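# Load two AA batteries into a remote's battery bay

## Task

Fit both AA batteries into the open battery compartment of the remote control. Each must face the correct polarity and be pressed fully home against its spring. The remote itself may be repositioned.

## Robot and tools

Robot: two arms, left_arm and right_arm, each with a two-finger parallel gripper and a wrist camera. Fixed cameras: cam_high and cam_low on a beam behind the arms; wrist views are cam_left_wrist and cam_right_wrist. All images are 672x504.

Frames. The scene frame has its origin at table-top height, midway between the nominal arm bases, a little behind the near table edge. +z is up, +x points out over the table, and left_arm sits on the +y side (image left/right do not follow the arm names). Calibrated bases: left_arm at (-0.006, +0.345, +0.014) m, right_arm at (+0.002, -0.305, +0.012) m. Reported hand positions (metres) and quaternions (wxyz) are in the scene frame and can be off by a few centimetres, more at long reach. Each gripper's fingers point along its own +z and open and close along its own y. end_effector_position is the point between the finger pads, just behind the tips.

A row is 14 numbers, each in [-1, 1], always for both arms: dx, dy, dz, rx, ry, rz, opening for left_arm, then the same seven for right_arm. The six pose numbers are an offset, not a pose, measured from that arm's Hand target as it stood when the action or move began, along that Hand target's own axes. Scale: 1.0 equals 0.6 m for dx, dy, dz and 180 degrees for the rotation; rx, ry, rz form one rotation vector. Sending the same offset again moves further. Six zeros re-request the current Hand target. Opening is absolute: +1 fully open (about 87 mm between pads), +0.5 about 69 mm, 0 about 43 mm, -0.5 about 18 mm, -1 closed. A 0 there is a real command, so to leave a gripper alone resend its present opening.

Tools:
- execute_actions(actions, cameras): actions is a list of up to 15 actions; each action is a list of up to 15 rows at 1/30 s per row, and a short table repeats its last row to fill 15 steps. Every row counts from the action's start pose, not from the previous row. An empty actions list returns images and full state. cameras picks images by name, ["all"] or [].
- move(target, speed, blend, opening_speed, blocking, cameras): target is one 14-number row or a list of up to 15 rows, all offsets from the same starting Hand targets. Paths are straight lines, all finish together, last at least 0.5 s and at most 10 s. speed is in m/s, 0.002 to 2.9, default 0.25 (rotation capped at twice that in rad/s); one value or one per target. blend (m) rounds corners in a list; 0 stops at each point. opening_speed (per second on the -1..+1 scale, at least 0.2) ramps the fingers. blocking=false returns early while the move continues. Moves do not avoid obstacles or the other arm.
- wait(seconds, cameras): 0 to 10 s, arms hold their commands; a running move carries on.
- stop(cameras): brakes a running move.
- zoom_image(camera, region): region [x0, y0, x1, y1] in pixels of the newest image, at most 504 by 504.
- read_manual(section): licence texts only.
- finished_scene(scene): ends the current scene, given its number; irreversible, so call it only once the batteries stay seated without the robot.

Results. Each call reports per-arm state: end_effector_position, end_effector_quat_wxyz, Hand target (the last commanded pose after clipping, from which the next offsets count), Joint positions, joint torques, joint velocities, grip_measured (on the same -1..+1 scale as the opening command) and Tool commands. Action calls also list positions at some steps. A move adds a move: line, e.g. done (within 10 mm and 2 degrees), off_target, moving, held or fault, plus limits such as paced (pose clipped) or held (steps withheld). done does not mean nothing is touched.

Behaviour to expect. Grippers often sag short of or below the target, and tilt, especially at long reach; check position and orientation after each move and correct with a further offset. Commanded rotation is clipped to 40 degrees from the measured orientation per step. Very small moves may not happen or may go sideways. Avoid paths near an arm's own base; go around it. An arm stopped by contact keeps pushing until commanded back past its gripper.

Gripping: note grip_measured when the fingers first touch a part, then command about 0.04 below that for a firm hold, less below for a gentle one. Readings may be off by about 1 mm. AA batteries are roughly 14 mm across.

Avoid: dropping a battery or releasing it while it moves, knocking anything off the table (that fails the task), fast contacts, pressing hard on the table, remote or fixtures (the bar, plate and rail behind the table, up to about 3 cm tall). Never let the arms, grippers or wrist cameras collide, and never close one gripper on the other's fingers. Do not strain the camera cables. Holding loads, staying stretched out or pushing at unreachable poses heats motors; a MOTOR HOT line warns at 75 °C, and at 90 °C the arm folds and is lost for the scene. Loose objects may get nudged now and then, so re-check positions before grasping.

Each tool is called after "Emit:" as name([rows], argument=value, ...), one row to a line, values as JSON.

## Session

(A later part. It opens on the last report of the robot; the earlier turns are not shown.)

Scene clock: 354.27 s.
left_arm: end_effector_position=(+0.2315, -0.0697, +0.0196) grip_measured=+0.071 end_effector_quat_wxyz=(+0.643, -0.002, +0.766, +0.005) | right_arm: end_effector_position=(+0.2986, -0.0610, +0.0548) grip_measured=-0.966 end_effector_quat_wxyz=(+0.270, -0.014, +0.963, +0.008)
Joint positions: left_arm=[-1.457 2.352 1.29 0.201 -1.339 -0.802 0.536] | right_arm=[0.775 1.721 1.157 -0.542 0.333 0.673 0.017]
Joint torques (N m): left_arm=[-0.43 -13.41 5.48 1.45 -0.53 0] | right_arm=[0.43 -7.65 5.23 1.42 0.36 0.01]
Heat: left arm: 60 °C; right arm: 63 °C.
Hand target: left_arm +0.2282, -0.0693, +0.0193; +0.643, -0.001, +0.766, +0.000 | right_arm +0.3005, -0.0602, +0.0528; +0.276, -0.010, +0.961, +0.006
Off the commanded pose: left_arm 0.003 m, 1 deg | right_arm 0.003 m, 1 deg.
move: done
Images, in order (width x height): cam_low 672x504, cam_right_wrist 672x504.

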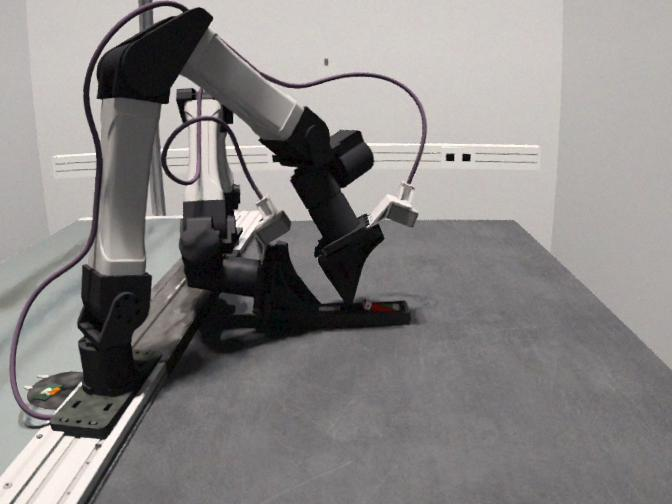

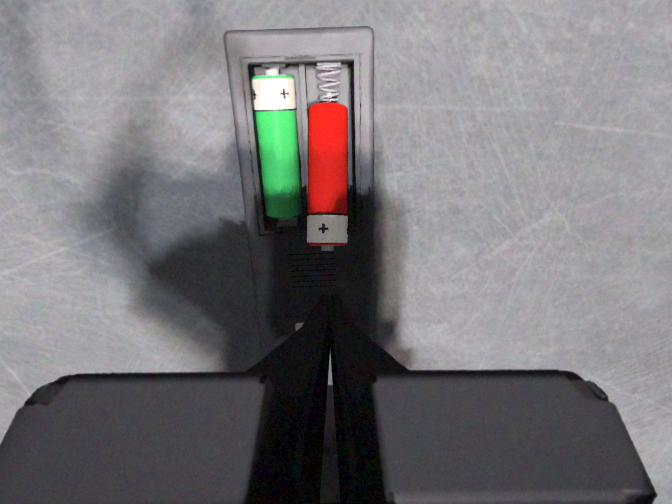

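Emit:
move([
  [0,0,0,0,0,0,0,-0.0558,0,0.0428,0,0,0,-1],
  [0,0,0,0,0,0,0,-0.0467,0,0.098,0,0,0,-1],
], speed=0.07, blend=[0.008,0], cameras=["cam_right_wrist","cam_low"])

Emit:
zoom_image(camera="cam_low", region=[320, 230, 460, 335])

Scene clock: 356.13 s.
left_arm: end_effector_position=(+0.2381, -0.0658, +0.0196) grip_measured=+0.071 end_effector_quat_wxyz=(+0.643, -0.008, +0.766, +0.010) | right_arm: end_effector_position=(+0.3282, -0.0593, +0.0444) grip_measured=-0.966 end_effector_quat_wxyz=(+0.254, -0.028, +0.967, +0.009)
Joint positions: left_arm=[-1.441 2.352 1.29 0.201 -1.339 -0.802 0.536] | right_arm=[0.709 1.831 1.259 -0.539 0.275 0.594 0.017]
Joint torques (N m): left_arm=[-1.69 -13.41 5.42 1.45 -0.52 0.01] | right_arm=[-2.25 -1.78 4.4 2.68 0.47 -0.07]
Heat: left arm: 60 °C; right arm: 63 °C.
Hand target: left_arm +0.2282, -0.0693, +0.0193; +0.643, -0.002, +0.766, +0.000 | right_arm +0.3554, -0.0586, +0.0179; +0.276, -0.010, +0.961, +0.006
Off the commanded pose: left_arm 0.011 m, 1 deg | right_arm 0.038 m, 3 deg.
move: off_target (left_arm, right_arm)
Images, in order (width x height): cam_low 672x504, cam_right_wrist 672x504.

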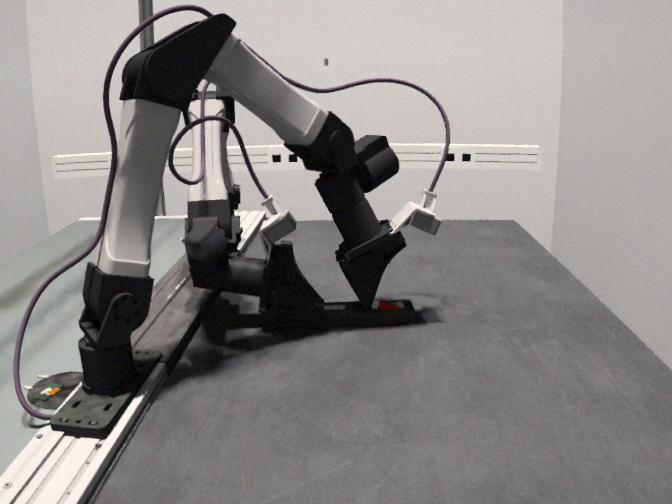

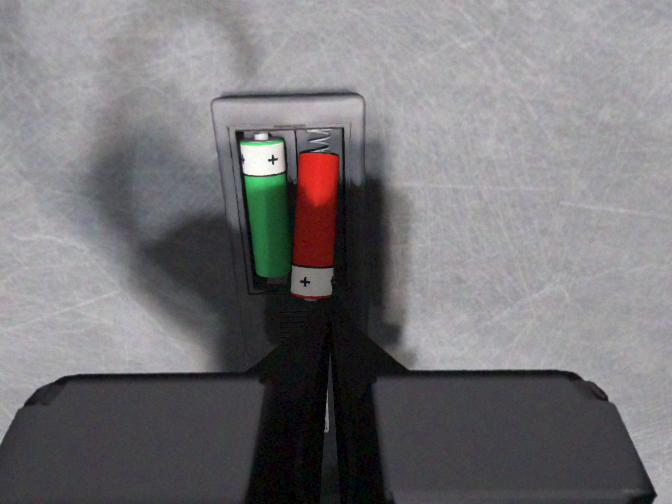

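Scaled by 3.600 from the camera's 672x504 image, which has a finer 960x720 frame.

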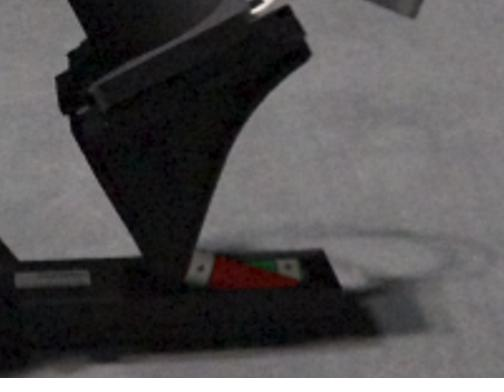

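Emit:
move([
  [0,0,0,0,0,0,0,0.015,0,-0.03,0,0,0,-1],
  [0,0,0,0,0,0,0,-0.05,0,-0.14,0,0.08,0,-0.35],
], speed=0.1, blend=[0.01,0], cameras=["all"])

Emit:
zoom_image(camera="cam_low", region=[320, 230, 460, 335])

Emit:
zoom_image(camera="cam_left_wrist", region=[240, 30, 440, 180])

Scene clock: 360.33 s.
left_arm: end_effector_position=(+0.2320, -0.0693, +0.0198) grip_measured=+0.071 end_effector_quat_wxyz=(+0.644, -0.003, +0.765, +0.006) | right_arm: end_effector_position=(+0.3319, -0.0607, +0.1011) grip_measured=-0.350 end_effector_quat_wxyz=(+0.153, -0.011, +0.988, +0.001)
Joint positions: left_arm=[-1.455 2.352 1.29 0.201 -1.34 -0.802 0.536] | right_arm=[0.642 1.945 1.688 -1.026 0.15 0.601 0.325]
Joint torques (N m): left_arm=[-0.53 -13.39 5.48 1.45 -0.52 0.02] | right_arm=[-0.53 -9.54 7.82 0.8 0.07 -0.17]
Heat: left arm: 60 °C; right arm: 62 °C.
Hand target: left_arm +0.2283, -0.0693, +0.0193; +0.643, -0.002, +0.766, +0.000 | right_arm +0.3362, -0.0596, +0.1050; +0.153, -0.010, +0.988, +0.005
Off the commanded pose: left_arm 0.004 m, 1 deg | right_arm 0.006 m, 0 deg.
move: done; blend cut to 0.0078 m at target 1

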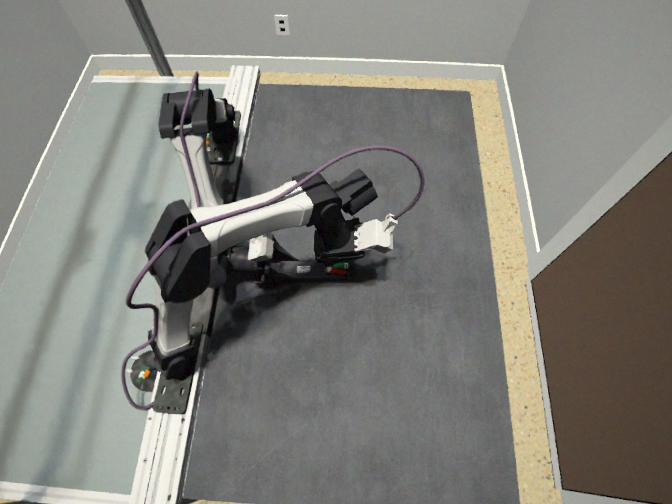

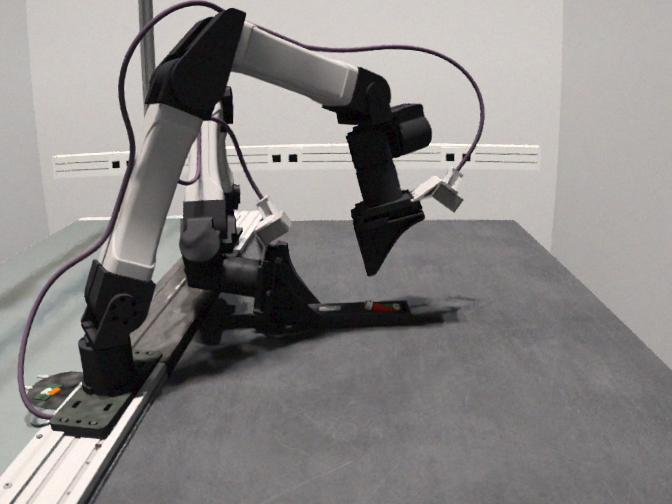

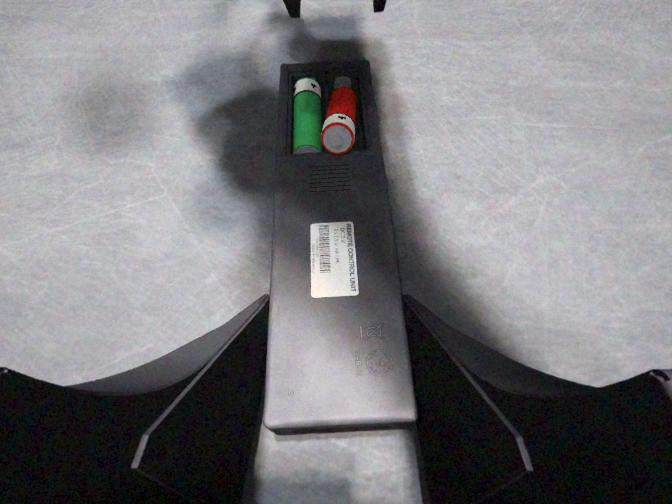

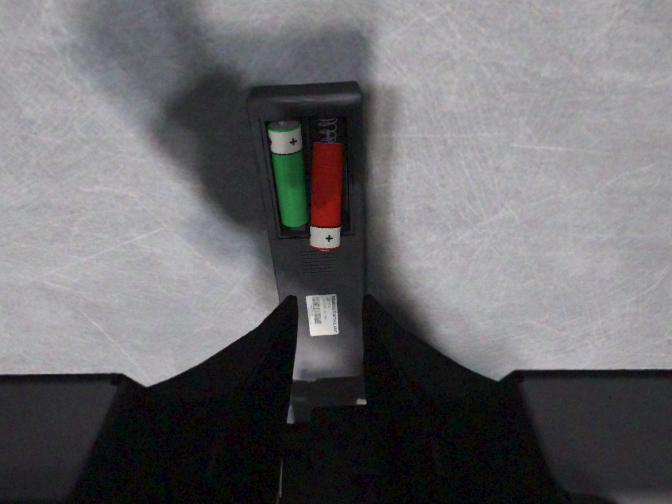

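Scaled by 3.600 from the camera's 672x504 image, which has a finer 960x720 frame.

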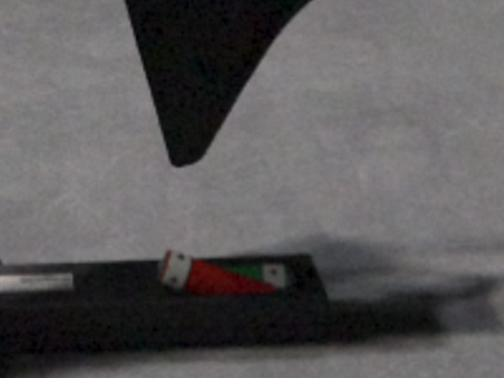

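Scaled by 2.520 from the camera's 672x504 image, which has a finer 960x720 frame.

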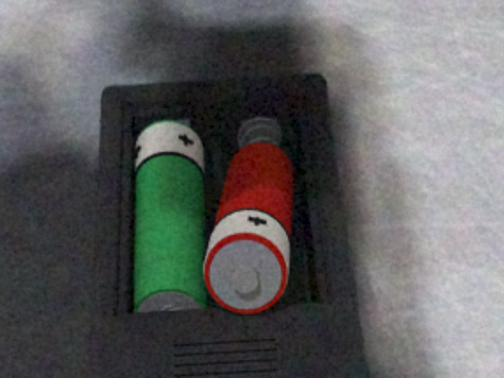

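Emit:
move([
  [0,0,0,0,0,0,0,0.0133,0.0083,0.0308,0,-0.05,0,-1],
  [0,0,0,0,0,0,0,0.0317,0.0067,0.121,0,-0.05,0,-1],
], speed=0.1, cameras=["all"])

Emit:
zoom_image(camera="cam_low", region=[320, 230, 460, 335])

Scene clock: 363.43 s.
left_arm: end_effector_position=(+0.2320, -0.0693, +0.0198) grip_measured=+0.071 end_effector_quat_wxyz=(+0.644, -0.003, +0.765, +0.006) | right_arm: end_effector_position=(+0.3311, -0.0561, +0.0553) grip_measured=-0.966 end_effector_quat_wxyz=(+0.225, -0.015, +0.974, +0.008)
Joint positions: left_arm=[-1.455 2.352 1.29 0.201 -1.34 -0.802 0.536] | right_arm=[0.692 1.871 1.374 -0.666 0.239 0.616 0.017]
Joint torques (N m): left_arm=[-0.51 -13.41 5.46 1.45 -0.52 0.01] | right_arm=[-0.35 -5.08 2.61 2.19 0.29 -0.06]
Heat: left arm: 61 °C; right arm: 62 °C.
Hand target: left_arm +0.2283, -0.0693, +0.0193; +0.643, -0.002, +0.766, +0.000 | right_arm +0.3401, -0.0551, +0.0301; +0.231, -0.010, +0.973, +0.006
Off the commanded pose: left_arm 0.004 m, 1 deg | right_arm 0.027 m, 1 deg.
move: off_target (right_arm)

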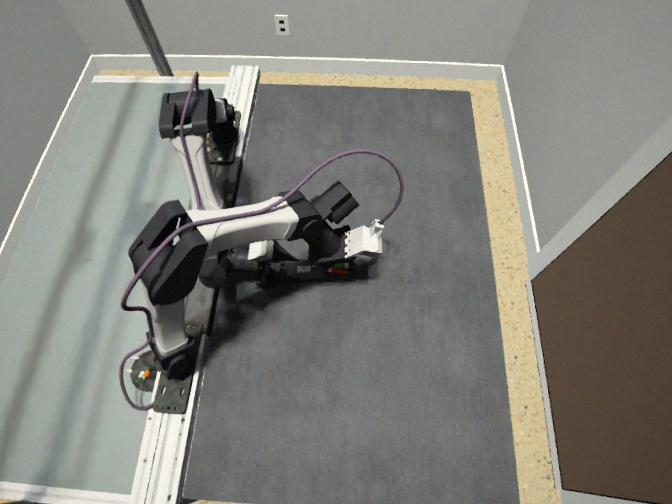

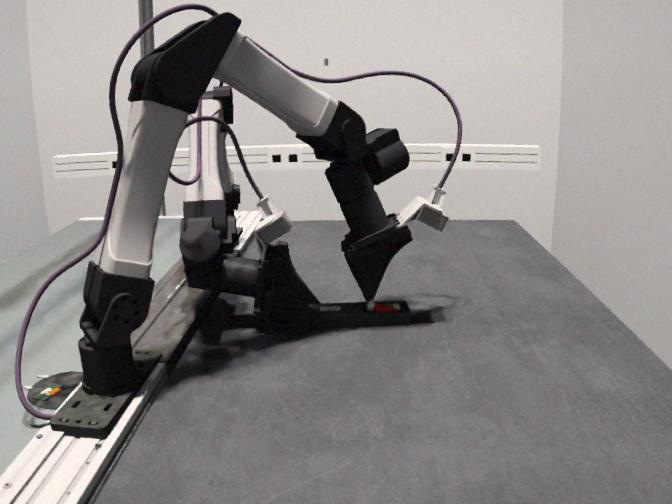

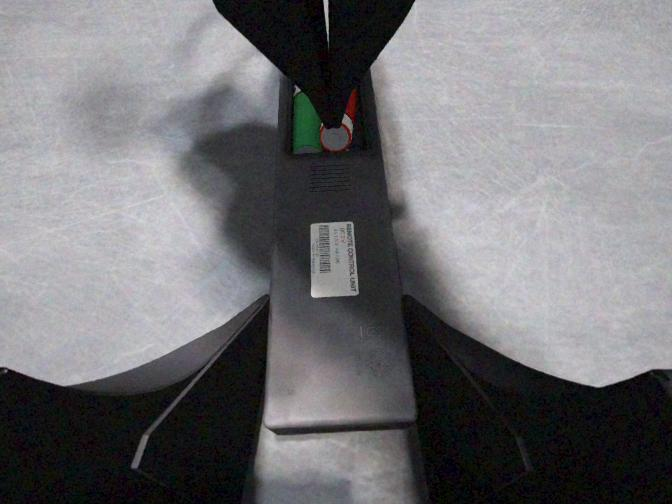

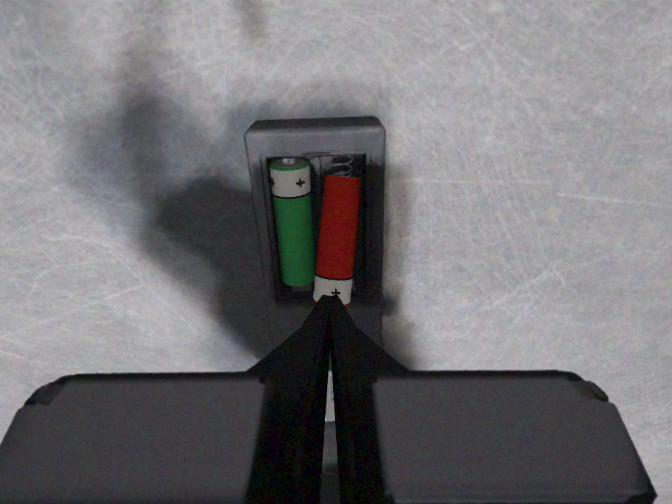

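Scaled by 3.600 from the camera's 672x504 image, which has a finer 960x720 frame.

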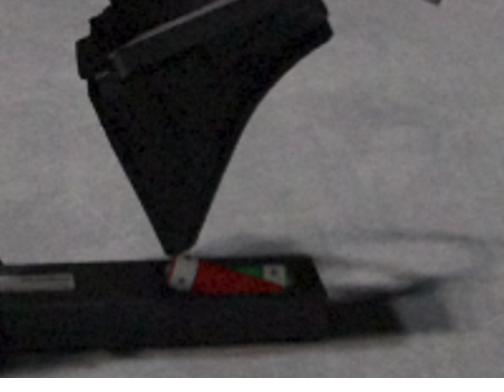

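Emit:
move(target=[0,0,0,0,0,0,0,0.004,-0.0133,0.063,0,0,0,-1], speed=0.07, cameras=["all"])

Emit:
zoom_image(camera="cam_low", region=[320, 230, 460, 335])

Scene clock: 364.67 s.
left_arm: end_effector_position=(+0.2316, -0.0697, +0.0196) grip_measured=+0.071 end_effector_quat_wxyz=(+0.643, -0.002, +0.766, +0.005) | right_arm: end_effector_position=(+0.3503, -0.0521, +0.0391) grip_measured=-0.967 end_effector_quat_wxyz=(+0.249, -0.014, +0.968, +0.024)
Joint positions: left_arm=[-1.456 2.352 1.29 0.201 -1.339 -0.802 0.536] | right_arm=[0.673 1.905 1.335 -0.527 0.236 0.593 0.017]
Joint torques (N m): left_arm=[-0.44 -13.42 5.46 1.45 -0.53 0] | right_arm=[-1.8 -2.07 1.81 2.17 0.16 -0.18]
Heat: left arm: 61 °C; right arm: 62 °C.
Hand target: left_arm +0.2282, -0.0693, +0.0193; +0.643, -0.002, +0.766, +0.000 | right_arm +0.3551, -0.0625, -0.0049; +0.231, -0.010, +0.973, +0.006
Off the commanded pose: left_arm 0.003 m, 1 deg | right_arm 0.045 m, 3 deg.
move: off_target (right_arm)

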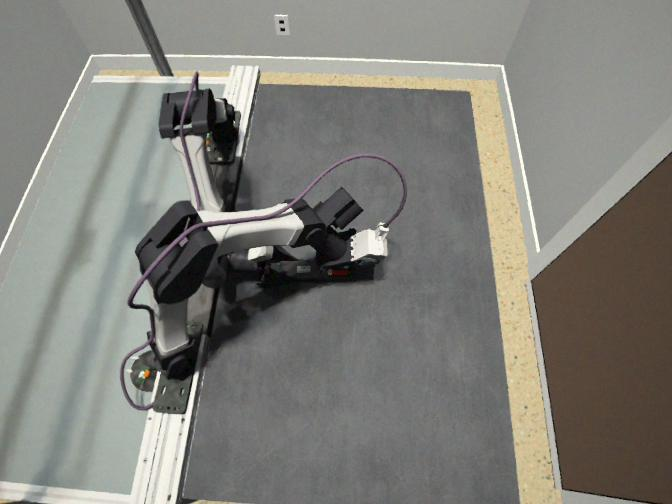

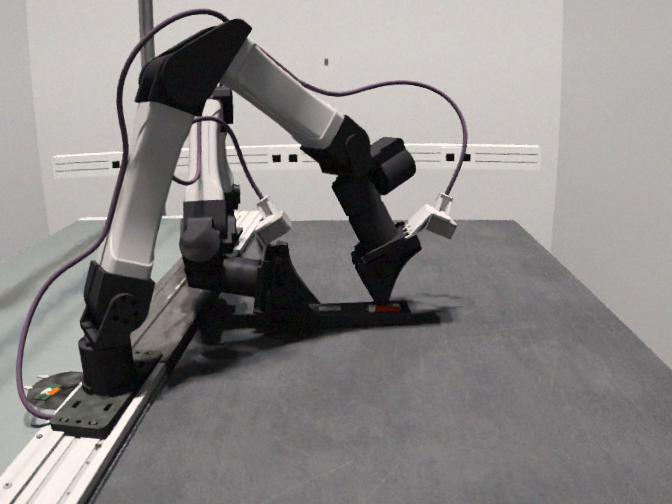

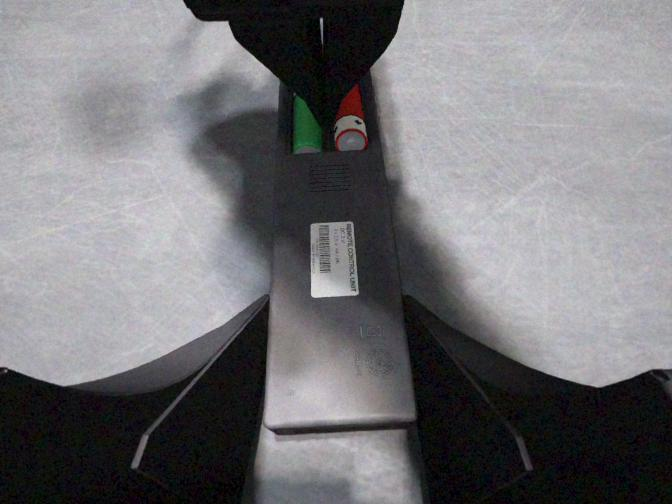

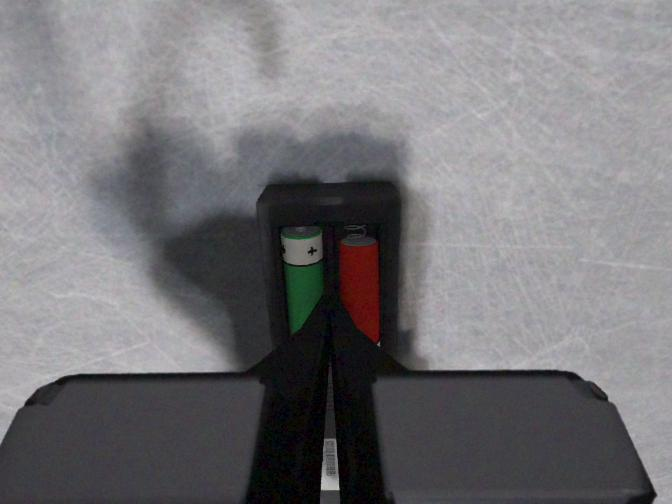

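Scaled by 3.600 from the camera's 672x504 image, which has a finer 960x720 frame.

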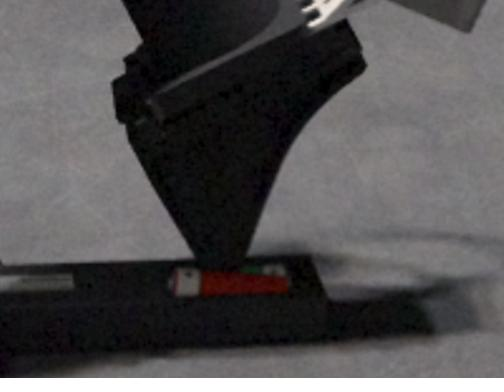

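Emit:
move(target=[0,0,0,0,0,0,0,-0.03,0.008,-0.18,0,0,0,-1], speed=0.1, cameras=["all"])

Emit:
zoom_image(camera="cam_low", region=[320, 230, 460, 335])

Emit:
zoom_image(camera="cam_left_wrist", region=[240, 30, 440, 180])

Scene clock: 366.80 s.
left_arm: end_effector_position=(+0.2298, -0.0708, +0.0195) grip_measured=+0.071 end_effector_quat_wxyz=(+0.643, +0.000, +0.766, +0.003) | right_arm: end_effector_position=(+0.3175, -0.0629, +0.0783) grip_measured=-0.966 end_effector_quat_wxyz=(+0.207, -0.017, +0.978, -0.007)
Joint positions: left_arm=[-1.46 2.352 1.29 0.201 -1.337 -0.802 0.536] | right_arm=[0.7 1.835 1.432 -0.807 0.243 0.625 0.017]
Joint torques (N m): left_arm=[-0.13 -13.41 5.48 1.45 -0.54 0] | right_arm=[0.36 -13.22 7.56 0.98 0.32 0.01]
Heat: left arm: 61 °C; right arm: 62 °C.
Hand target: left_arm +0.2282, -0.0693, +0.0193; +0.643, -0.002, +0.766, +0.000 | right_arm +0.3226, -0.0591, +0.0998; +0.231, -0.010, +0.973, +0.006
Off the commanded pose: left_arm 0.002 m, 0 deg | right_arm 0.022 m, 3 deg.
move: off_target (right_arm)

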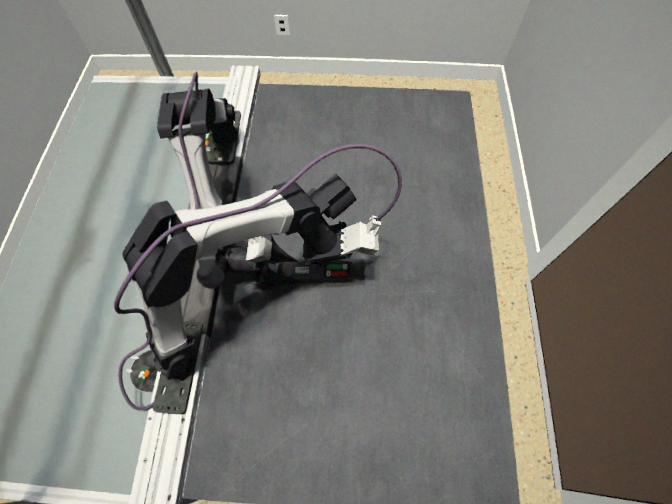

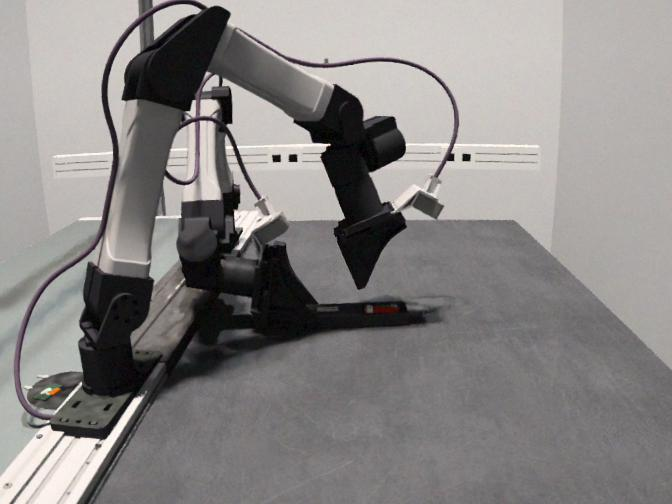

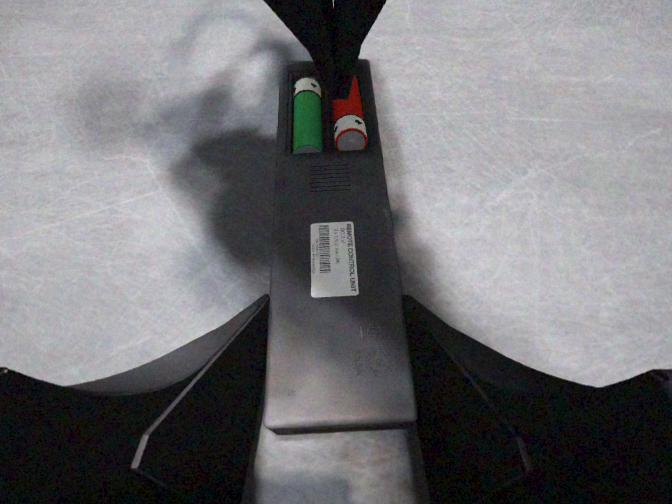

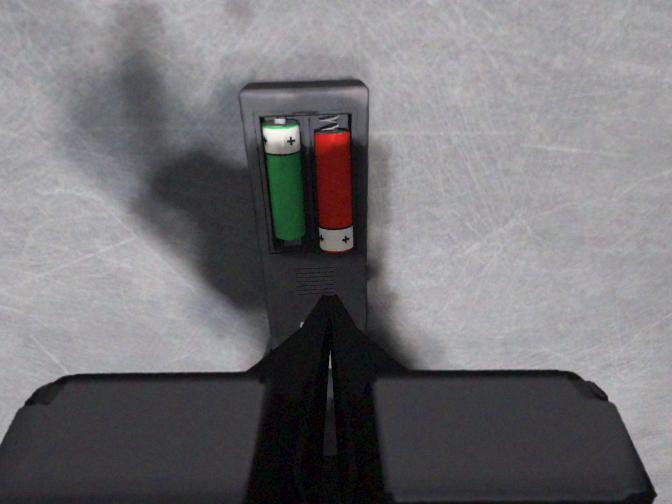

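Scaled by 3.600 from the camera's 672x504 image, which has a finer 960x720 frame.

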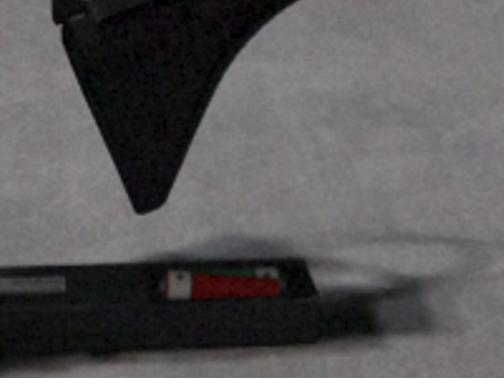

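Scaled by 2.520 from the camera's 672x504 image, which has a finer 960x720 frame.

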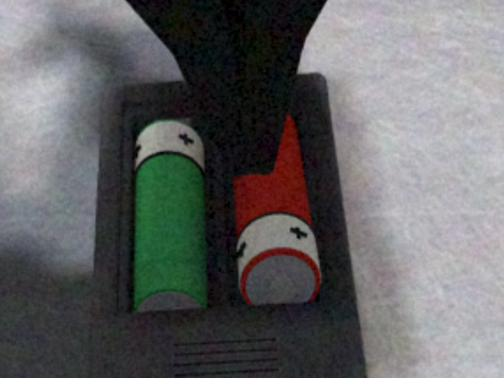

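Emit:
move([
  [0,0,0,0,0,0,0,-0.02,-0.005,-0.025,0,0,0,-1],
  [0,0,0,0,0,0,0,0.043,-0.0067,0.1367,0,0,0,-1],
], speed=0.1, cameras=["all"])

Emit:
zoom_image(camera="cam_low", region=[320, 230, 460, 335])

Emit:
zoom_image(camera="cam_left_wrist", region=[240, 30, 440, 180])

Scene clock: 370.93 s.
left_arm: end_effector_position=(+0.2298, -0.0708, +0.0195) grip_measured=+0.071 end_effector_quat_wxyz=(+0.643, +0.000, +0.766, +0.003) | right_arm: end_effector_position=(+0.3326, -0.0555, +0.0370) grip_measured=-0.963 end_effector_quat_wxyz=(+0.235, -0.013, +0.972, +0.019)
Joint positions: left_arm=[-1.46 2.352 1.29 0.201 -1.337 -0.802 0.536] | right_arm=[0.69 1.875 1.297 -0.553 0.234 0.617 0.019]
Joint torques (N m): left_arm=[-0.13 -13.42 5.45 1.45 -0.54 0.01] | right_arm=[-0.83 -5.56 3.14 1.76 0.3 -0.17]
Heat: left arm: 61 °C; right arm: 63 °C.
Hand target: left_arm +0.2282, -0.0693, +0.0193; +0.643, -0.002, +0.766, +0.000 | right_arm +0.3364, -0.0623, +0.0149; +0.231, -0.010, +0.973, +0.006
Off the commanded pose: left_arm 0.002 m, 0 deg | right_arm 0.024 m, 2 deg.
move: off_target (right_arm)

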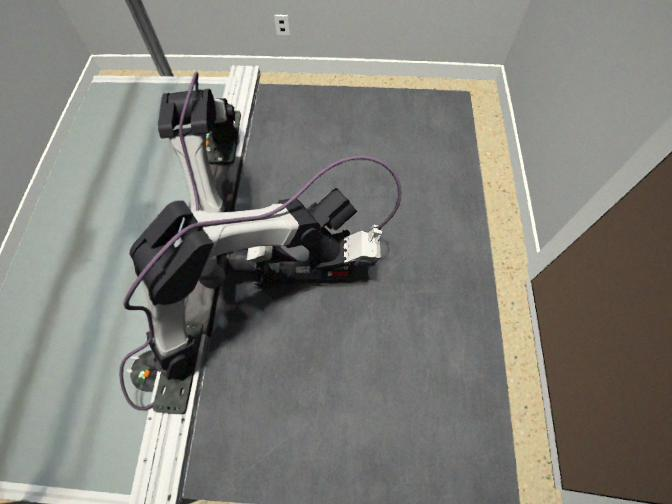

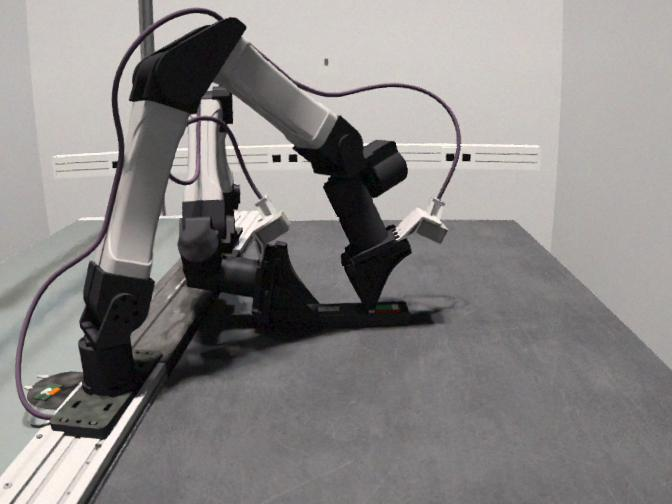

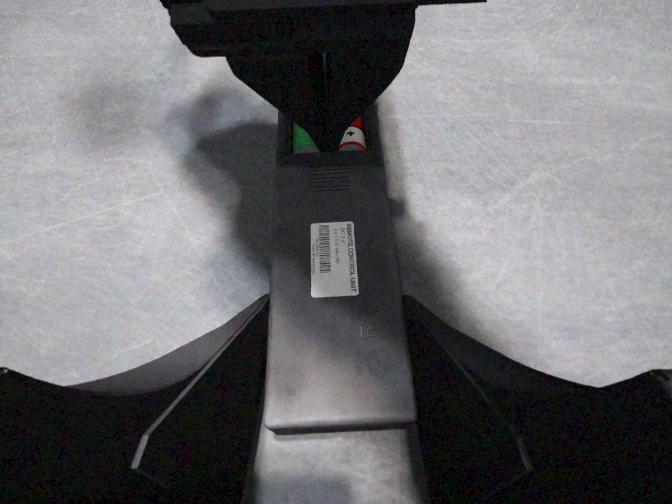

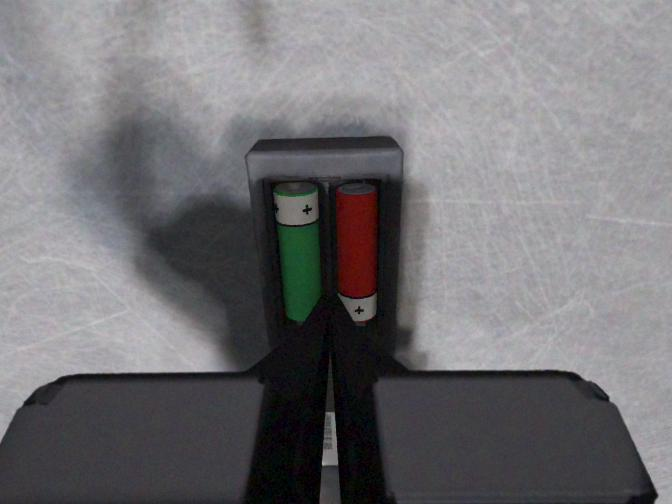

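Scaled by 3.600 from the camera's 672x504 image, which has a finer 960x720 frame.

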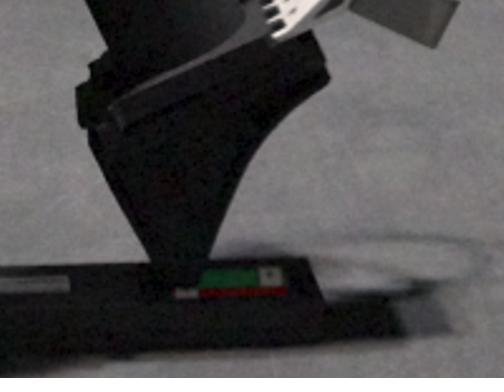

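Scaled by 2.520 from the camera's 672x504 image, which has a finer 960x720 frame.

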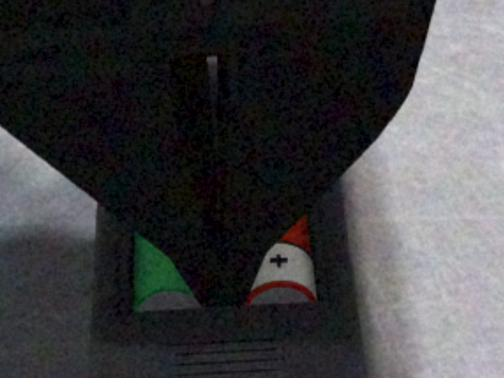

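Emit:
move(target=[0,0,0,0,0,0,0,-0.02,0,-0.22,0,0,0,-1], speed=0.12, cameras=["all"])

Emit:
zoom_image(camera="cam_low", region=[320, 230, 460, 335])

Emit:
zoom_image(camera="cam_left_wrist", region=[240, 30, 440, 180])

Scene clock: 373.43 s.
left_arm: end_effector_position=(+0.2272, -0.0724, +0.0199) grip_measured=+0.064 end_effector_quat_wxyz=(+0.643, +0.000, +0.766, -0.002) | right_arm: end_effector_position=(+0.2850, -0.0674, +0.1183) grip_measured=-0.966 end_effector_quat_wxyz=(+0.210, -0.017, +0.978, -0.009)
Joint positions: left_arm=[-1.467 2.35 1.284 0.212 -1.336 -0.802 0.532] | right_arm=[0.753 1.713 1.441 -0.95 0.268 0.675 0.017]
Joint torques (N m): left_arm=[0.39 -13.11 5.96 1.36 -0.55 0.03] | right_arm=[0.39 -11.82 7.76 0.9 0.29 -0.01]
Heat: left arm: 61 °C; right arm: 63 °C.
Hand target: left_arm +0.2283, -0.0693, +0.0194; +0.643, -0.002, +0.766, +0.000 | right_arm +0.2880, -0.0641, +0.1383; +0.231, -0.010, +0.973, +0.006
Off the commanded pose: left_arm 0.003 m, 0 deg | right_arm 0.020 m, 3 deg.
move: off_target (right_arm)

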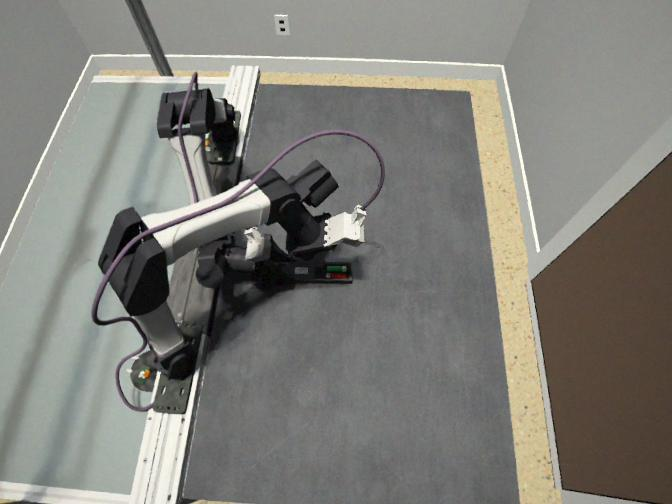

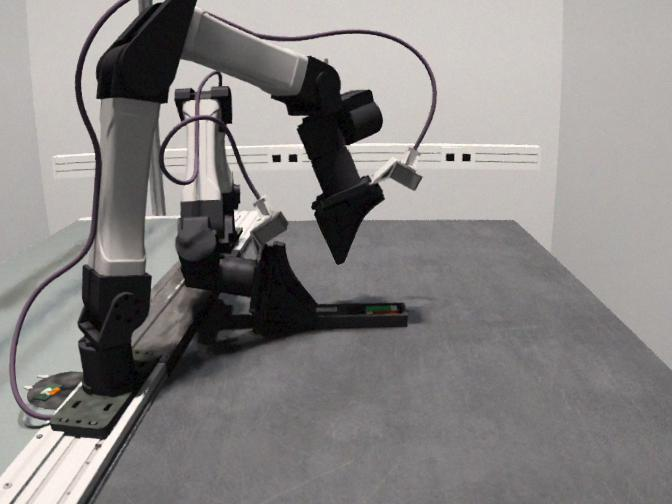

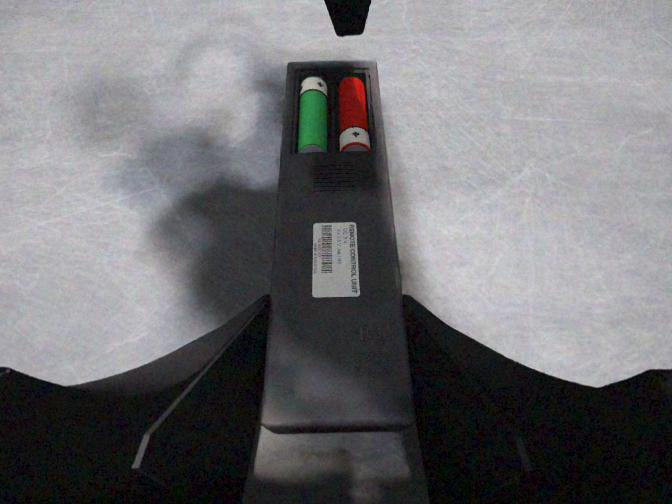

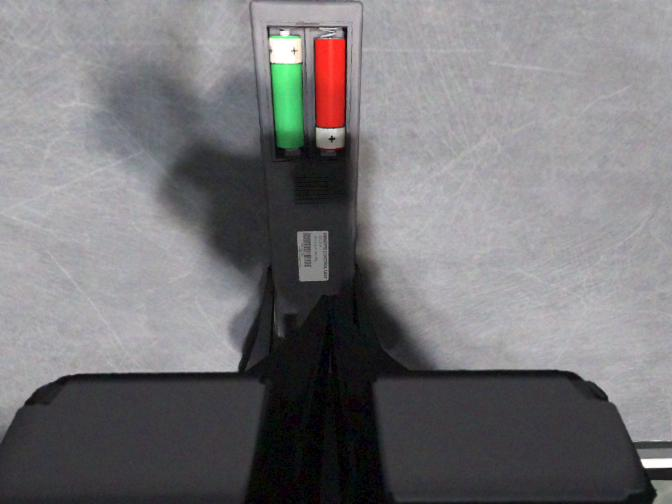

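Scaled by 3.600 from the camera's 672x504 image, which has a finer 960x720 frame.

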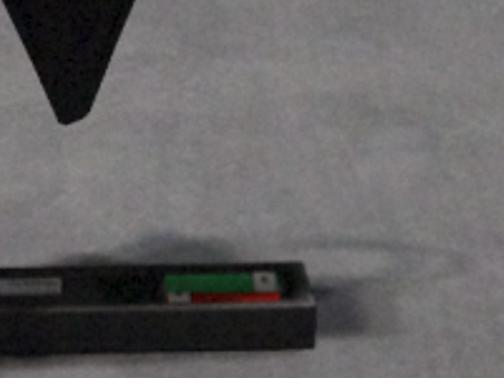

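Scaled by 2.520 from the camera's 672x504 image, which has a finer 960x720 frame.

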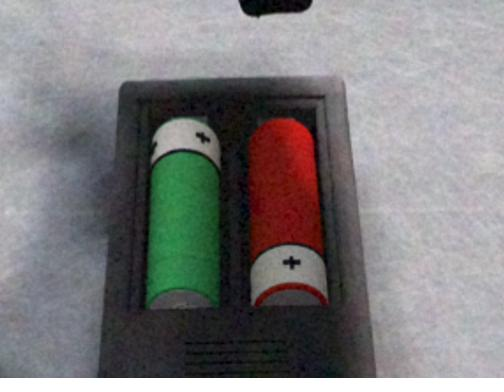

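Emit:
move([
  [0,0,0,0,0,0,0.3,0,0,-0.05,0,0,0,-1],
  [0,0,0,0,0,-0.15,0.3,0,0,-0.05,0,0,0,-1],
], speed=0.1, opening_speed=1, cameras=["cam_low","cam_right_wrist"])

Emit:
finished_scene(scene=1)

Scene clock: 377.70 s.
left_arm: end_effector_position=(+0.2295, -0.0662, +0.0264) grip_measured=+0.300 end_effector_quat_wxyz=(+0.645, -0.176, +0.732, -0.131) | right_arm: end_effector_position=(+0.2721, -0.0664, +0.1451) grip_measured=-0.966 end_effector_quat_wxyz=(+0.208, -0.017, +0.978, -0.008)
Joint positions: left_arm=[-1.463 2.315 1.188 0.288 -1.387 -1.226 0.65] | right_arm=[0.779 1.681 1.512 -1.061 0.274 0.7 0.017]
Joint torques (N m): left_arm=[0.47 -12.72 4.75 1.4 -0.04 -0.32] | right_arm=[0.43 -11.51 7.77 0.91 0.33 0.01]
Heat: left arm: 63 °C; right arm: 63 °C.
Hand target: left_arm +0.2282, -0.0693, +0.0194; +0.626, -0.180, +0.744, -0.150 | right_arm +0.2745, -0.0646, +0.1651; +0.231, -0.010, +0.973, +0.006
Off the commanded pose: left_arm 0.008 m, 3 deg | right_arm 0.020 m, 3 deg.
move: off_target (left_arm, right_arm)
Images, in order (width x height): cam_low 672x504, cam_right_wrist 672x504.

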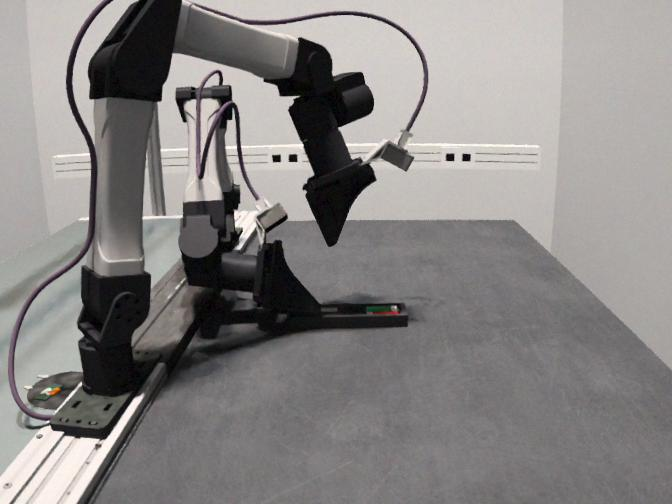

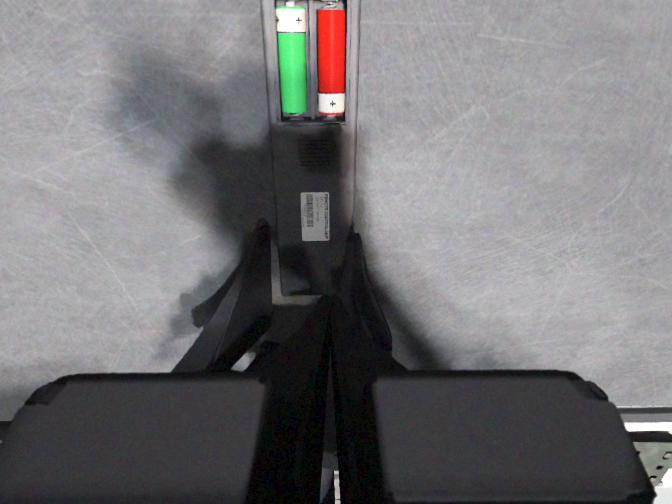

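The scene is finished: the task was done.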